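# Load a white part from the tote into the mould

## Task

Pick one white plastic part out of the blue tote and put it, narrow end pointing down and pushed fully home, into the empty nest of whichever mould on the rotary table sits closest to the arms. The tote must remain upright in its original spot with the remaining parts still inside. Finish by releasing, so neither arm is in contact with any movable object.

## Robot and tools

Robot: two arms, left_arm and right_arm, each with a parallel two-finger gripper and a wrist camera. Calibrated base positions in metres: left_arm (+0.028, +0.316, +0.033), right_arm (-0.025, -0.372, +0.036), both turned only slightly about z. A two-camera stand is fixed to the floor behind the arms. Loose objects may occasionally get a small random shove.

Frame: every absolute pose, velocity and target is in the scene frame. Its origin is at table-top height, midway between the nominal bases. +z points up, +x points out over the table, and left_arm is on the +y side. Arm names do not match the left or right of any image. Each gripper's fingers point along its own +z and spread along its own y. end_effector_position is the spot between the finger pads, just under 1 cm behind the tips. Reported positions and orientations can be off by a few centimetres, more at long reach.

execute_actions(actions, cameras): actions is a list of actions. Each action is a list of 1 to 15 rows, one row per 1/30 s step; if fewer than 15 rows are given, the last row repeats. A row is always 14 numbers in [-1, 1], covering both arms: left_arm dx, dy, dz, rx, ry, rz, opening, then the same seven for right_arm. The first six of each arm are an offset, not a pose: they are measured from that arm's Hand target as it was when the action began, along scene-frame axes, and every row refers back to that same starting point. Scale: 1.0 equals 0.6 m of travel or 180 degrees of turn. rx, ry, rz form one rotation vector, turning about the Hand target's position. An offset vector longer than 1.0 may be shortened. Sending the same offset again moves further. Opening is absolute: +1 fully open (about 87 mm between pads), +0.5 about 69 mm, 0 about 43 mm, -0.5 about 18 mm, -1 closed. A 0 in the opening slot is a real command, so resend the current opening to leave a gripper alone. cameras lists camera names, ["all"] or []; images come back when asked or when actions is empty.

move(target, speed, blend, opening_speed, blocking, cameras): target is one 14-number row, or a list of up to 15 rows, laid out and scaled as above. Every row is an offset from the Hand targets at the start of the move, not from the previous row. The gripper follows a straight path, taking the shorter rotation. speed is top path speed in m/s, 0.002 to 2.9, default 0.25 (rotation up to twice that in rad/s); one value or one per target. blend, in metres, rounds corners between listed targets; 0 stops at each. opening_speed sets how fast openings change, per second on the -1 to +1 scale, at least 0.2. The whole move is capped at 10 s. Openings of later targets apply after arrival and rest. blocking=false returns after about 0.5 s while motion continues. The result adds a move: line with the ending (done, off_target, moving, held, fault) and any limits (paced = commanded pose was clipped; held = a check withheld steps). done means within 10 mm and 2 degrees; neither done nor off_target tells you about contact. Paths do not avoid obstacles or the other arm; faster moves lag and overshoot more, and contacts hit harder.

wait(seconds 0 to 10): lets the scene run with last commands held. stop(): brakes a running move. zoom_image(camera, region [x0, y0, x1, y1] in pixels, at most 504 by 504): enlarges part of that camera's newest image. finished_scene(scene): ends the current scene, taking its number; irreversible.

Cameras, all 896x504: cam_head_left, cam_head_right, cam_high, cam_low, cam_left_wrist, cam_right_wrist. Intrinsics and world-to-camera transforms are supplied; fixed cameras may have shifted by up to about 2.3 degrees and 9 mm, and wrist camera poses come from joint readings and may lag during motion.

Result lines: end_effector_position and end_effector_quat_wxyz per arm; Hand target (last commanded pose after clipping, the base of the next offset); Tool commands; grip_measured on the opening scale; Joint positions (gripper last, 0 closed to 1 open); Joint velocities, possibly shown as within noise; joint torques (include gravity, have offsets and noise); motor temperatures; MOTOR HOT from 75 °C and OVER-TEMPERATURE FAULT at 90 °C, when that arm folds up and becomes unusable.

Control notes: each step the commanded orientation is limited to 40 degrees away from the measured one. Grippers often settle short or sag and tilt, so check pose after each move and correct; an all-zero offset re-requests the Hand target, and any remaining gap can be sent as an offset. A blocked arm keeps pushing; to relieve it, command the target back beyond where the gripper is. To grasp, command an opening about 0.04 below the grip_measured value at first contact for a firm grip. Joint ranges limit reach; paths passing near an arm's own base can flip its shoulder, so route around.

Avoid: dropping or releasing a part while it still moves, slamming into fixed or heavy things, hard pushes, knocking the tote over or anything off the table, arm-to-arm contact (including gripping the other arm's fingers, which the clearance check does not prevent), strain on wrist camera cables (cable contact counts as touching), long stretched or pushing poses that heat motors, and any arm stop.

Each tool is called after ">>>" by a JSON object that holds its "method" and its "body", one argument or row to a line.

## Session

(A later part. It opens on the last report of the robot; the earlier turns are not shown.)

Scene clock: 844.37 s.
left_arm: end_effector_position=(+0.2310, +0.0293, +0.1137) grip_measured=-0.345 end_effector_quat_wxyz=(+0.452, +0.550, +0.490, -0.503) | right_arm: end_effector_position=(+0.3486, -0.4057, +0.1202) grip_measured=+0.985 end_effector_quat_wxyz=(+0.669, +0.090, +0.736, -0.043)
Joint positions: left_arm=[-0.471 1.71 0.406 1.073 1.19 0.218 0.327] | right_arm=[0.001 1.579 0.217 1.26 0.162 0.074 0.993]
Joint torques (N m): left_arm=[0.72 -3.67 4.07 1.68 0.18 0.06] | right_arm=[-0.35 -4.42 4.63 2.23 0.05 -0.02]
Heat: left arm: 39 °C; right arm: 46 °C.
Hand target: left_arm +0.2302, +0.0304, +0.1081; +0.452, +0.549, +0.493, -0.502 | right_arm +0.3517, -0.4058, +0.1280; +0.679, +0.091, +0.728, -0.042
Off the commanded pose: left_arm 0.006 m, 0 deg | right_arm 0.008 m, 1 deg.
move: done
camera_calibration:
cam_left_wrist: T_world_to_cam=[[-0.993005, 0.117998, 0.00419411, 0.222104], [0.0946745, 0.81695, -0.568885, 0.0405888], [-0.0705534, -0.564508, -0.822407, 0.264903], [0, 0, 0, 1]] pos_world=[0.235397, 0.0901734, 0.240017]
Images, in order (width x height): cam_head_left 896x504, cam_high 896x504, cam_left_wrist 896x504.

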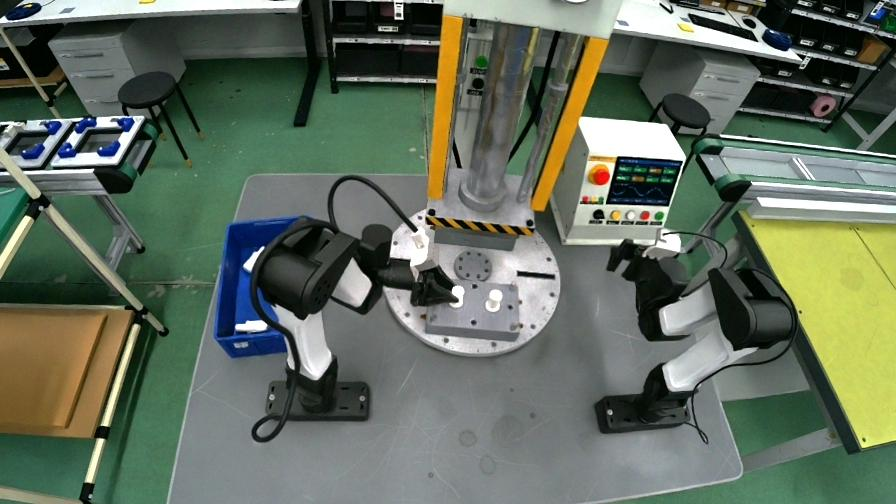

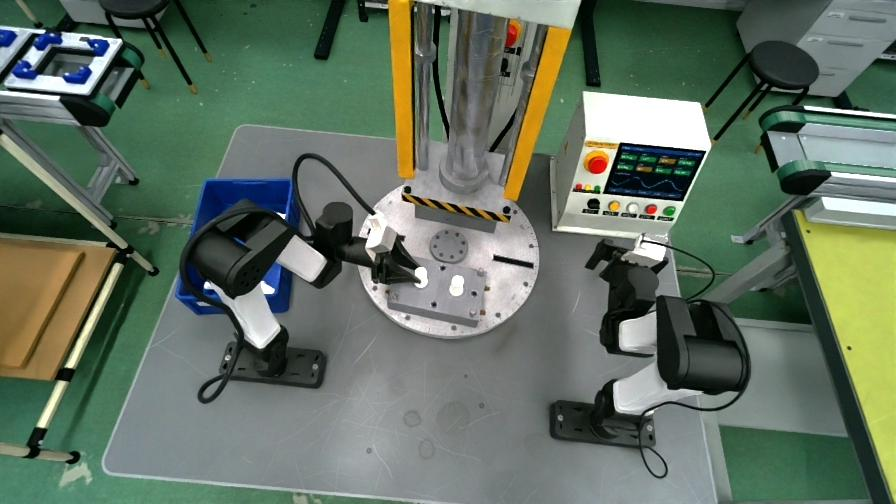

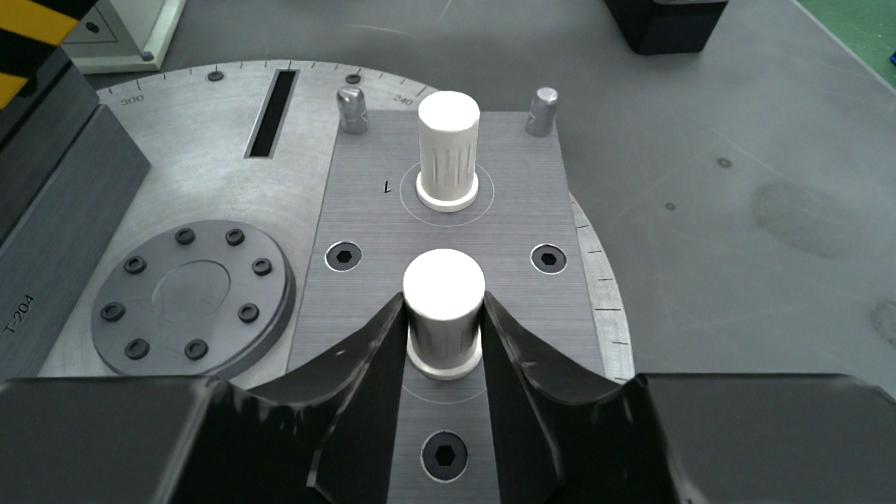

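>>> {"method": "move", "body": {
  "target": [0, 0, -0.0033, 0, 0, 0, -0.42, 0, 0, 0, 0, 0, 0, 1],
  "speed": 0.015
}}

>>> {"method": "move", "body": {
  "target": [0, 0, -0.0033, 0, 0, 0, -0.42, 0, 0, 0, 0, 0, 0, 1],
  "speed": 0.015,
  "cameras": ["cam_left_wrist", "cam_high", "cam_head_left"]
}}

>>> {"method": "zoom_image", "body": {
  "camera": "cam_left_wrist",
  "region": [395, 330, 495, 430]
}}

>>> {"method": "zoom_image", "body": {
  "camera": "cam_high",
  "region": [396, 245, 466, 301]
}}

Scene clock: 857.30 s.
left_arm: end_effector_position=(+0.2308, +0.0290, +0.1134) grip_measured=-0.345 end_effector_quat_wxyz=(+0.453, +0.551, +0.487, -0.504) | right_arm: end_effector_position=(+0.3486, -0.4057, +0.1202) grip_measured=+0.985 end_effector_quat_wxyz=(+0.669, +0.090, +0.736, -0.043)
Joint positions: left_arm=[-0.471 1.718 0.405 1.089 1.195 0.218 0.327] | right_arm=[0.001 1.579 0.217 1.26 0.162 0.074 0.993]
Joint torques (N m): left_arm=[0.73 -3.55 3.81 1.62 0.12 0.06] | right_arm=[-0.35 -4.41 4.53 2.23 0.06 0.03]
Heat: left arm: 39 °C; right arm: 46 °C.
Hand target: left_arm +0.2301, +0.0304, +0.1060; +0.452, +0.549, +0.493, -0.502 | right_arm +0.3517, -0.4058, +0.1280; +0.679, +0.091, +0.728, -0.042
Off the commanded pose: left_arm 0.007 m, 1 deg | right_arm 0.008 m, 1 deg.
move: done

Scene clock: 858.10 s.
left_arm: end_effector_position=(+0.2302, +0.0287, +0.1132) grip_measured=-0.345 end_effector_quat_wxyz=(+0.454, +0.553, +0.482, -0.506) | right_arm: end_effector_position=(+0.3486, -0.4057, +0.1202) grip_measured=+0.985 end_effector_quat_wxyz=(+0.669, +0.090, +0.736, -0.043)
Joint positions: left_arm=[-0.471 1.727 0.405 1.105 1.202 0.216 0.327] | right_arm=[0.001 1.579 0.217 1.26 0.162 0.074 0.993]
Joint torques (N m): left_arm=[0.77 -3.47 3.55 1.59 0.06 0.06] | right_arm=[-0.32 -4.44 4.57 2.24 0.06 0]
Heat: left arm: 39 °C; right arm: 46 °C.
Hand target: left_arm +0.2300, +0.0304, +0.1041; +0.452, +0.549, +0.493, -0.502 | right_arm +0.3517, -0.4058, +0.1280; +0.679, +0.091, +0.728, -0.042
Off the commanded pose: left_arm 0.009 m, 1 deg | right_arm 0.008 m, 1 deg.
move: done
camera_calibration:
cam_left_wrist: T_world_to_cam=[[-0.991476, 0.13011, -0.00691228, 0.221951], [0.110378, 0.810559, -0.575162, 0.0381791], [-0.0692313, -0.571022, -0.818011, 0.26351], [0, 0, 0, 1]] pos_world=[0.234088, 0.0906455, 0.239047]
Images, in order (width x height): cam_head_left 896x504, cam_high 896x504, cam_left_wrist 896x504.

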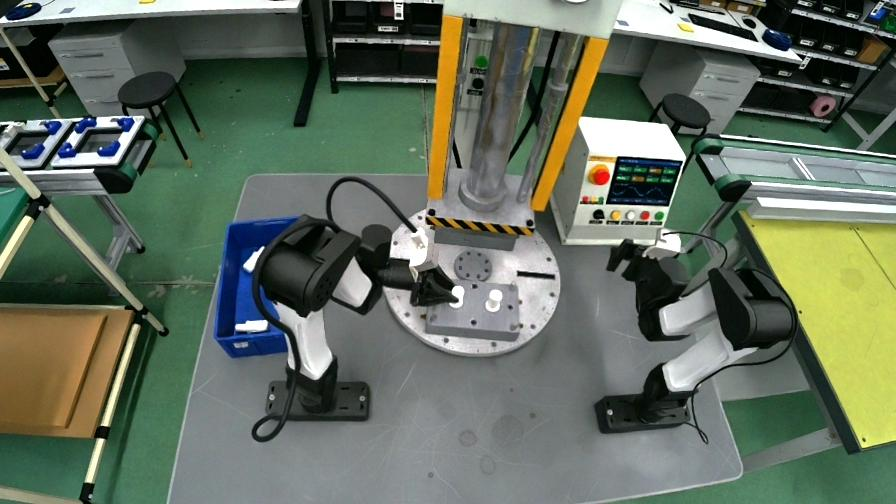

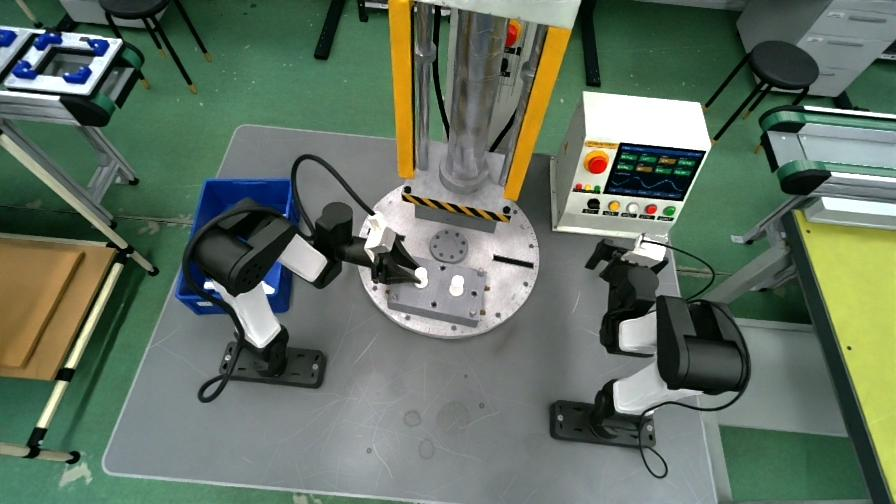

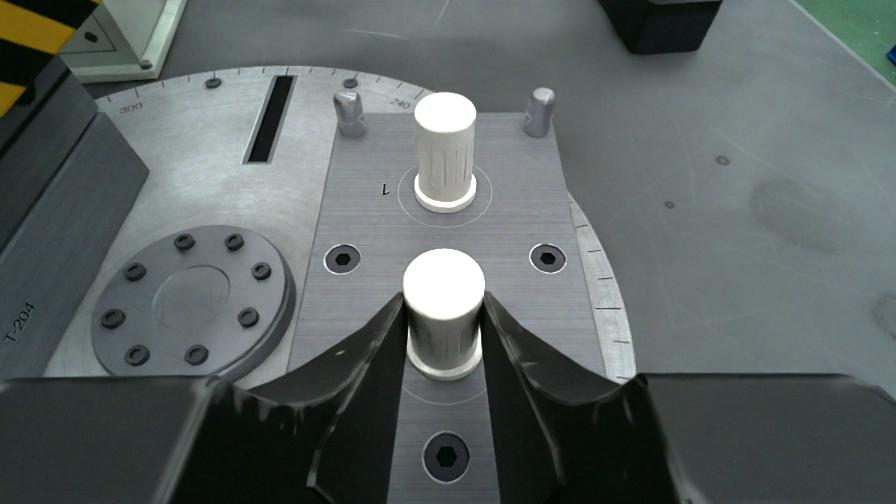

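Scaled by 5.040 from the camera's 896x504 image, which has a finer 1280x720 frame.

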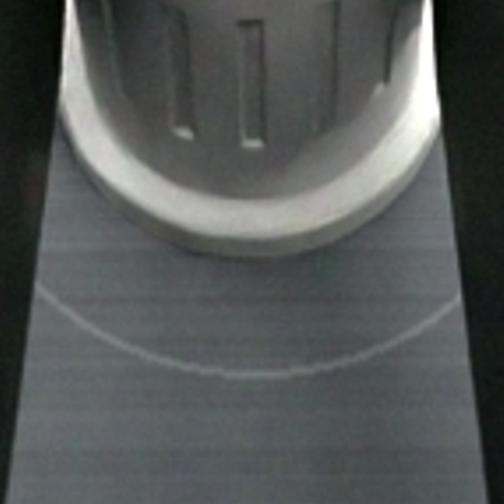

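Scaled by 7.200 from the camera's 896x504 image, which has a finer 1280x720 frame.

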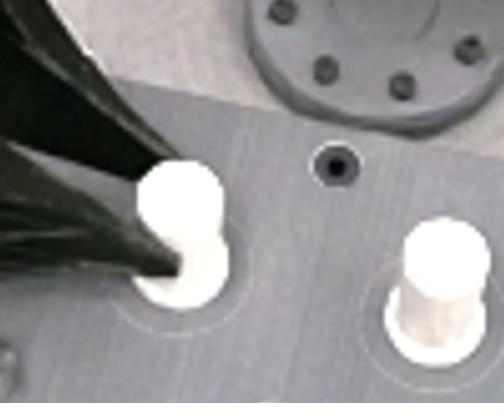

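>>> {"method": "move", "body": {
  "target": [0, 0, 0.009, 0, 0, 0, -0.42, 0, 0, 0, 0, 0, 0, 1],
  "speed": 0.02
}}

>>> {"method": "move", "body": {
  "target": [0, 0, 0, 0, 0, 0, 0, 0, 0, 0, 0, 0, 0, 1],
  "speed": 0.02,
  "opening_speed": 0.25,
  "cameras": ["cam_left_wrist", "cam_high", "cam_head_left"]
}}

>>> {"method": "zoom_image", "body": {
  "camera": "cam_left_wrist",
  "region": [345, 230, 545, 430]
}}

>>> {"method": "zoom_image", "body": {
  "camera": "cam_high",
  "region": [396, 245, 466, 301]
}}

Scene clock: 865.70 s.
left_arm: end_effector_position=(+0.2302, +0.0287, +0.1131) grip_measured=-0.345 end_effector_quat_wxyz=(+0.453, +0.553, +0.483, -0.506) | right_arm: end_effector_position=(+0.3486, -0.4057, +0.1202) grip_measured=+0.985 end_effector_quat_wxyz=(+0.669, +0.090, +0.736, -0.043)
Joint positions: left_arm=[-0.471 1.727 0.405 1.105 1.202 0.215 0.327] | right_arm=[0.001 1.579 0.217 1.26 0.162 0.074 0.993]
Joint torques (N m): left_arm=[0.76 -5.39 3.97 1.32 0.04 0.05] | right_arm=[-0.31 -4.34 4.52 2.24 0.05 -0.01]
Heat: left arm: 39 °C; right arm: 46 °C.
Hand target: left_arm +0.2301, +0.0304, +0.1094; +0.452, +0.549, +0.493, -0.502 | right_arm +0.3517, -0.4058, +0.1280; +0.679, +0.091, +0.728, -0.042
Off the commanded pose: left_arm 0.004 m, 1 deg | right_arm 0.008 m, 1 deg.
move: done

Scene clock: 867.60 s.
left_arm: end_effector_position=(+0.2298, +0.0291, +0.1114) grip_measured=+0.000 end_effector_quat_wxyz=(+0.449, +0.551, +0.488, -0.507) | right_arm: end_effector_position=(+0.3486, -0.4057, +0.1202) grip_measured=+0.985 end_effector_quat_wxyz=(+0.669, +0.090, +0.736, -0.043)
Joint positions: left_arm=[-0.471 1.727 0.405 1.093 1.2 0.215 0.5] | right_arm=[0.001 1.579 0.217 1.26 0.162 0.074 0.993]
Joint torques (N m): left_arm=[0.75 -5.44 4.03 1.43 0.07 0.06] | right_arm=[-0.44 -4.38 4.57 2.24 0.08 0.01]
Heat: left arm: 39 °C; right arm: 46 °C.
Hand target: left_arm +0.2300, +0.0304, +0.1094; +0.452, +0.549, +0.493, -0.502 | right_arm +0.3517, -0.4058, +0.1280; +0.679, +0.091, +0.728, -0.042
Off the commanded pose: left_arm 0.002 m, 1 deg | right_arm 0.008 m, 1 deg.
move: done
camera_calibration:
cam_left_wrist: T_world_to_cam=[[-0.991784, 0.127768, 0.00626004, 0.220108], [0.101327, 0.814527, -0.571209, 0.0384164], [-0.0780809, -0.565882, -0.820781, 0.264338], [0, 0, 0, 1]] pos_world=[0.235047, 0.0901701, 0.23753]
Images, in order (width x height): cam_head_left 896x504, cam_high 896x504, cam_left_wrist 896x504.

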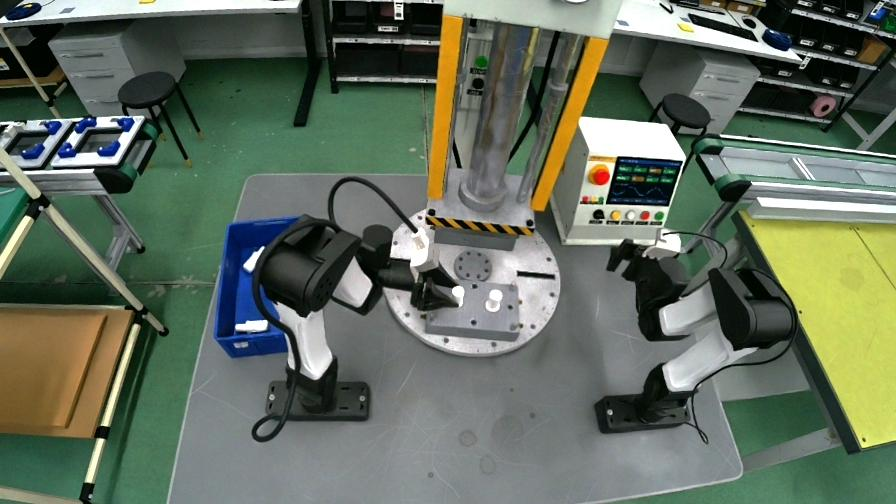

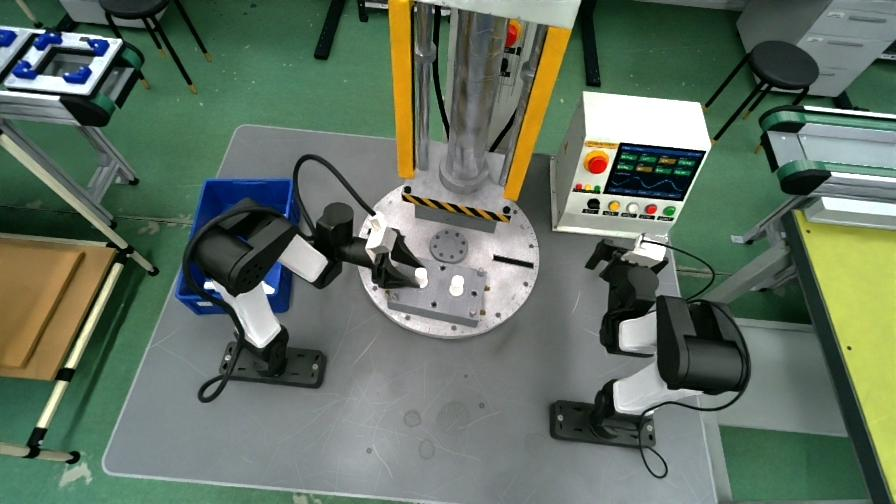

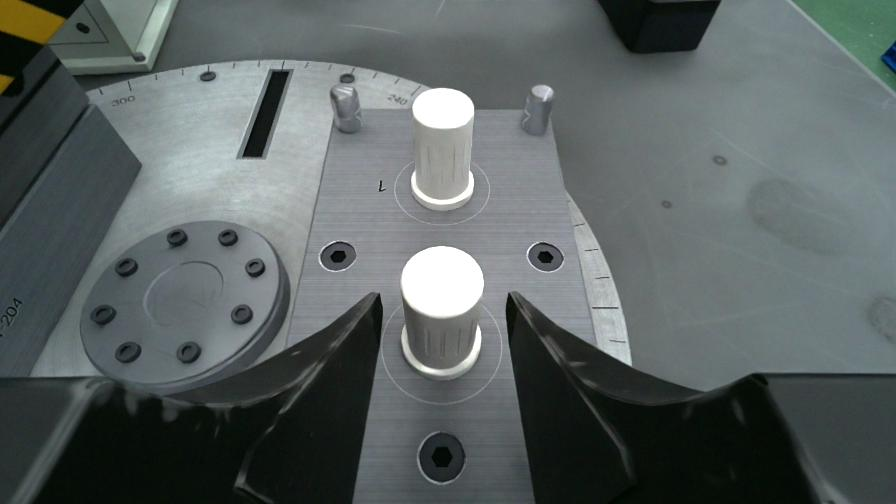

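Scaled by 2.520 from the camera's 896x504 image, which has a finer 1280x720 frame.

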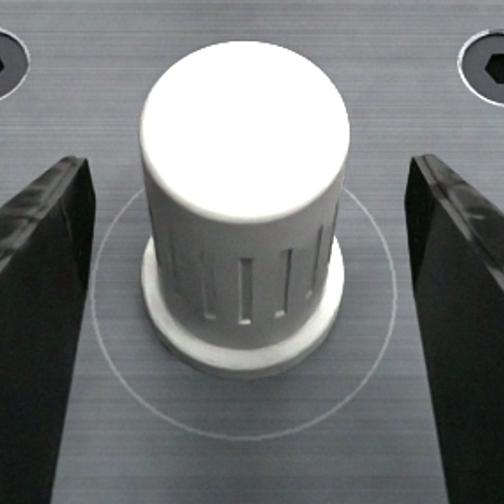

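Scaled by 7.200 from the camera's 896x504 image, which has a finer 1280x720 frame.

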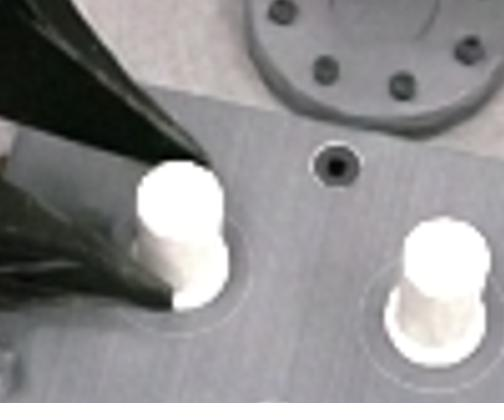

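>>> {"method": "move", "body": {
  "target": [
    [0.008, 0.067, 0.03, 0, 0, 0, 0, 0, 0, 0, 0, 0, 0, 1],
    [0.008, 0.067, 0.2, 0, 0, 0, 0, 0, 0, 0, 0, 0, 0, 1]
  ],
  "speed": [0.05, 0.07],
  "blend": [0.004, 0],
  "cameras": ["cam_left_wrist", "cam_high", "cam_low", "cam_head_left"]
}}

>>> {"method": "zoom_image", "body": {
  "camera": "cam_high",
  "region": [386, 235, 486, 315]
}}

>>> {"method": "zoom_image", "body": {
  "camera": "cam_left_wrist",
  "region": [300, 150, 600, 450]
}}

Scene clock: 885.03 s.
left_arm: end_effector_position=(+0.2305, +0.0703, +0.2151) grip_measured=+0.000 end_effector_quat_wxyz=(+0.433, +0.536, +0.512, -0.512) | right_arm: end_effector_position=(+0.3486, -0.4057, +0.1202) grip_measured=+0.985 end_effector_quat_wxyz=(+0.669, +0.090, +0.736, -0.043)
Joint positions: left_arm=[-0.318 1.238 0.629 0.183 1.326 0.354 0.5] | right_arm=[0.001 1.579 0.217 1.26 0.162 0.074 0.993]
Joint torques (N m): left_arm=[1.29 -4.71 10.67 1.31 0.48 0.2] | right_arm=[-0.29 -4.4 4.53 2.22 0.05 0.02]
Heat: left arm: 39 °C; right arm: 46 °C.
Hand target: left_arm +0.2349, +0.0706, +0.2296; +0.452, +0.549, +0.493, -0.502 | right_arm +0.3517, -0.4058, +0.1280; +0.679, +0.091, +0.728, -0.042
Off the commanded pose: left_arm 0.015 m, 4 deg | right_arm 0.008 m, 1 deg.
move: off_target (left_arm)
camera_calibration:
cam_left_wrist: T_world_to_cam=[[-0.991927, 0.106904, 0.0682106, 0.203058], [0.0512858, 0.830125, -0.555214, 0.0709318], [-0.115978, -0.547234, -0.828906, 0.382004], [0, 0, 0, 1]] pos_world=[0.242085, 0.128456, 0.342177]
Images, in order (width x height): cam_head_left 896x504, cam_high 896x504, cam_low 896x504, cam_left_wrist 896x504.

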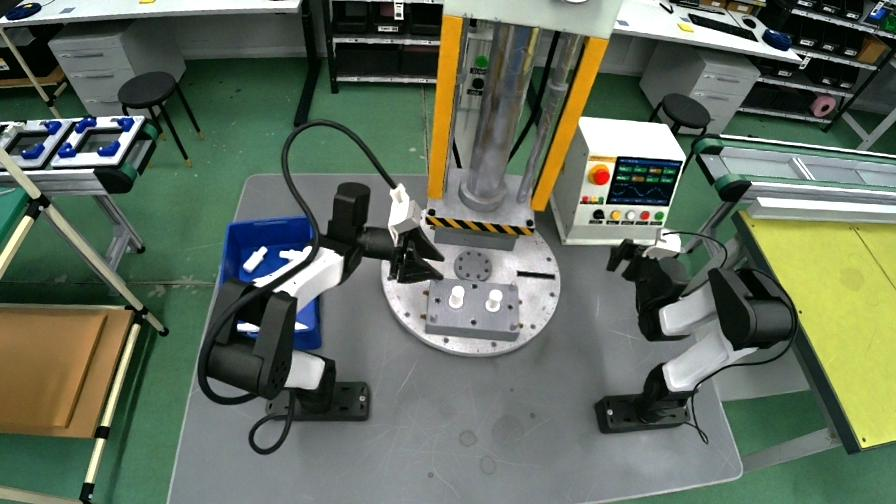

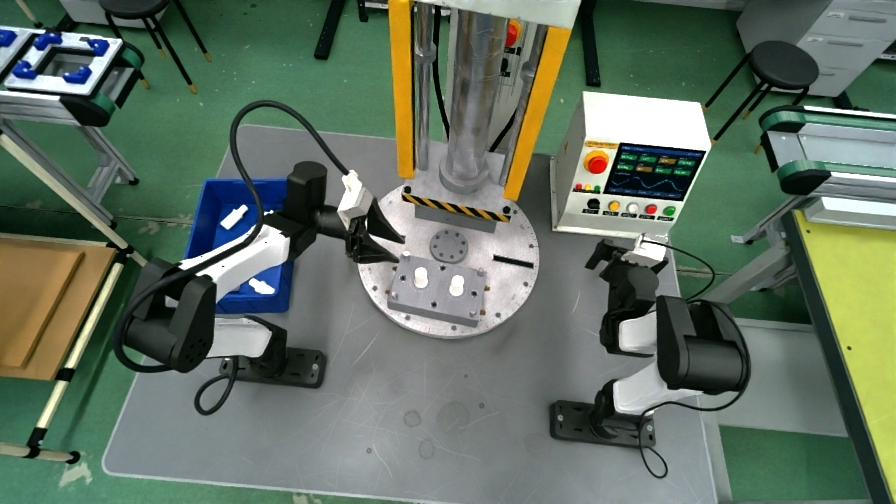

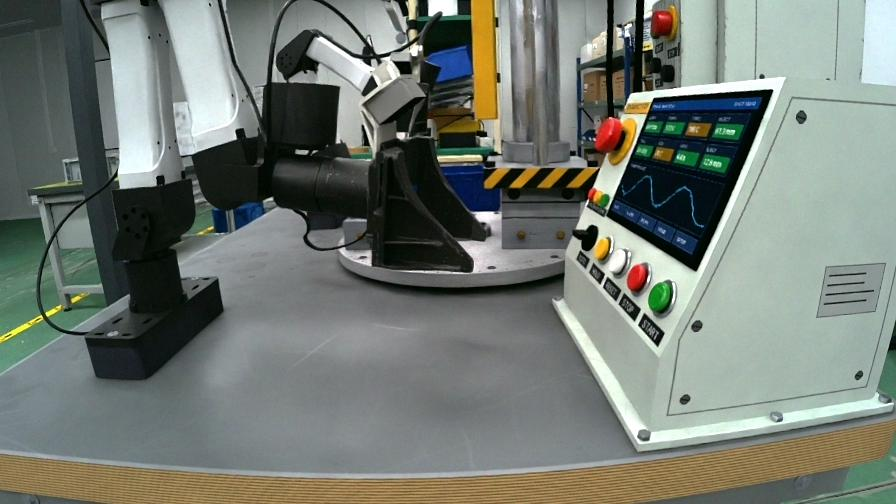

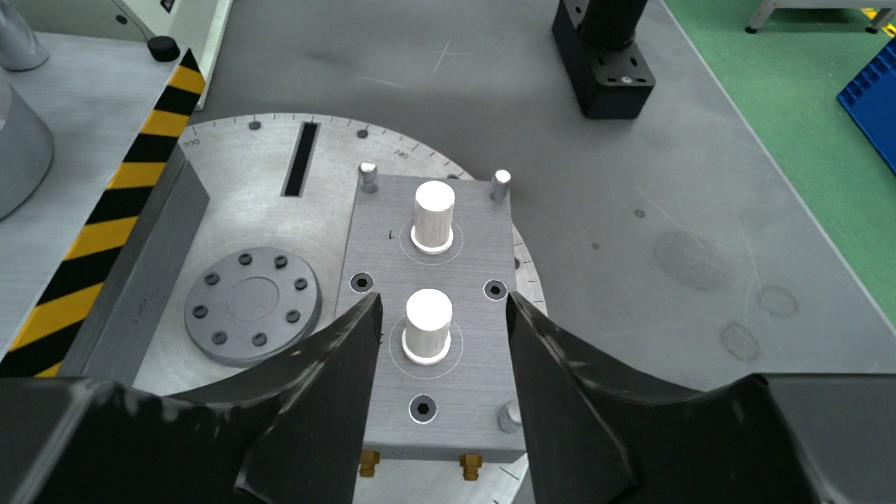

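Scaled by 5.040 from the camera's 896x504 image, which has a finer 1280x720 frame.

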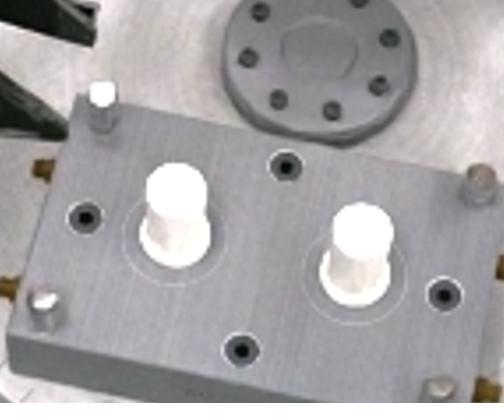

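Scaled by 1.680 from the camera's 896x504 image, which has a finer 1280x720 frame.

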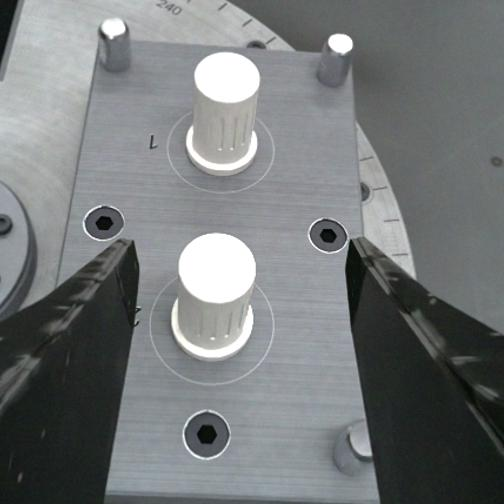

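>>> {"method": "zoom_image", "body": {
  "camera": "cam_head_left",
  "region": [430, 270, 530, 340]
}}

>>> {"method": "zoom_image", "body": {
  "camera": "cam_left_wrist",
  "region": [370, 270, 490, 390]
}}

>>> {"method": "zoom_image", "body": {
  "camera": "cam_left_wrist",
  "region": [375, 160, 495, 280]
}}

Scaled by 5.040 from the camera's 896x504 image, which has a finer 1280x720 frame.

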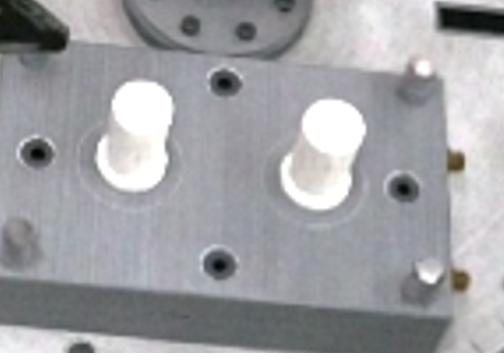

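Scaled by 4.200 from the camera's 896x504 image, which has a finer 1280x720 frame.

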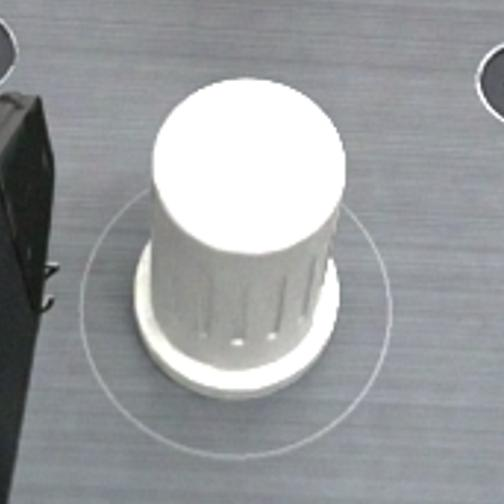

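Scaled by 4.200 from the camera's 896x504 image, which has a finer 1280x720 frame.

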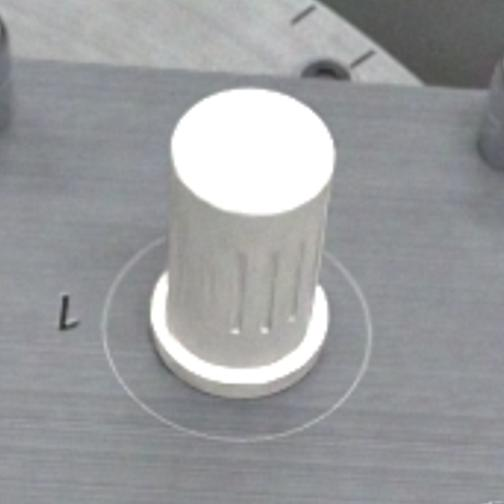

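>>> {"method": "finished_scene", "body": {
  "scene": 3
}}

The scene is finished: the task was done.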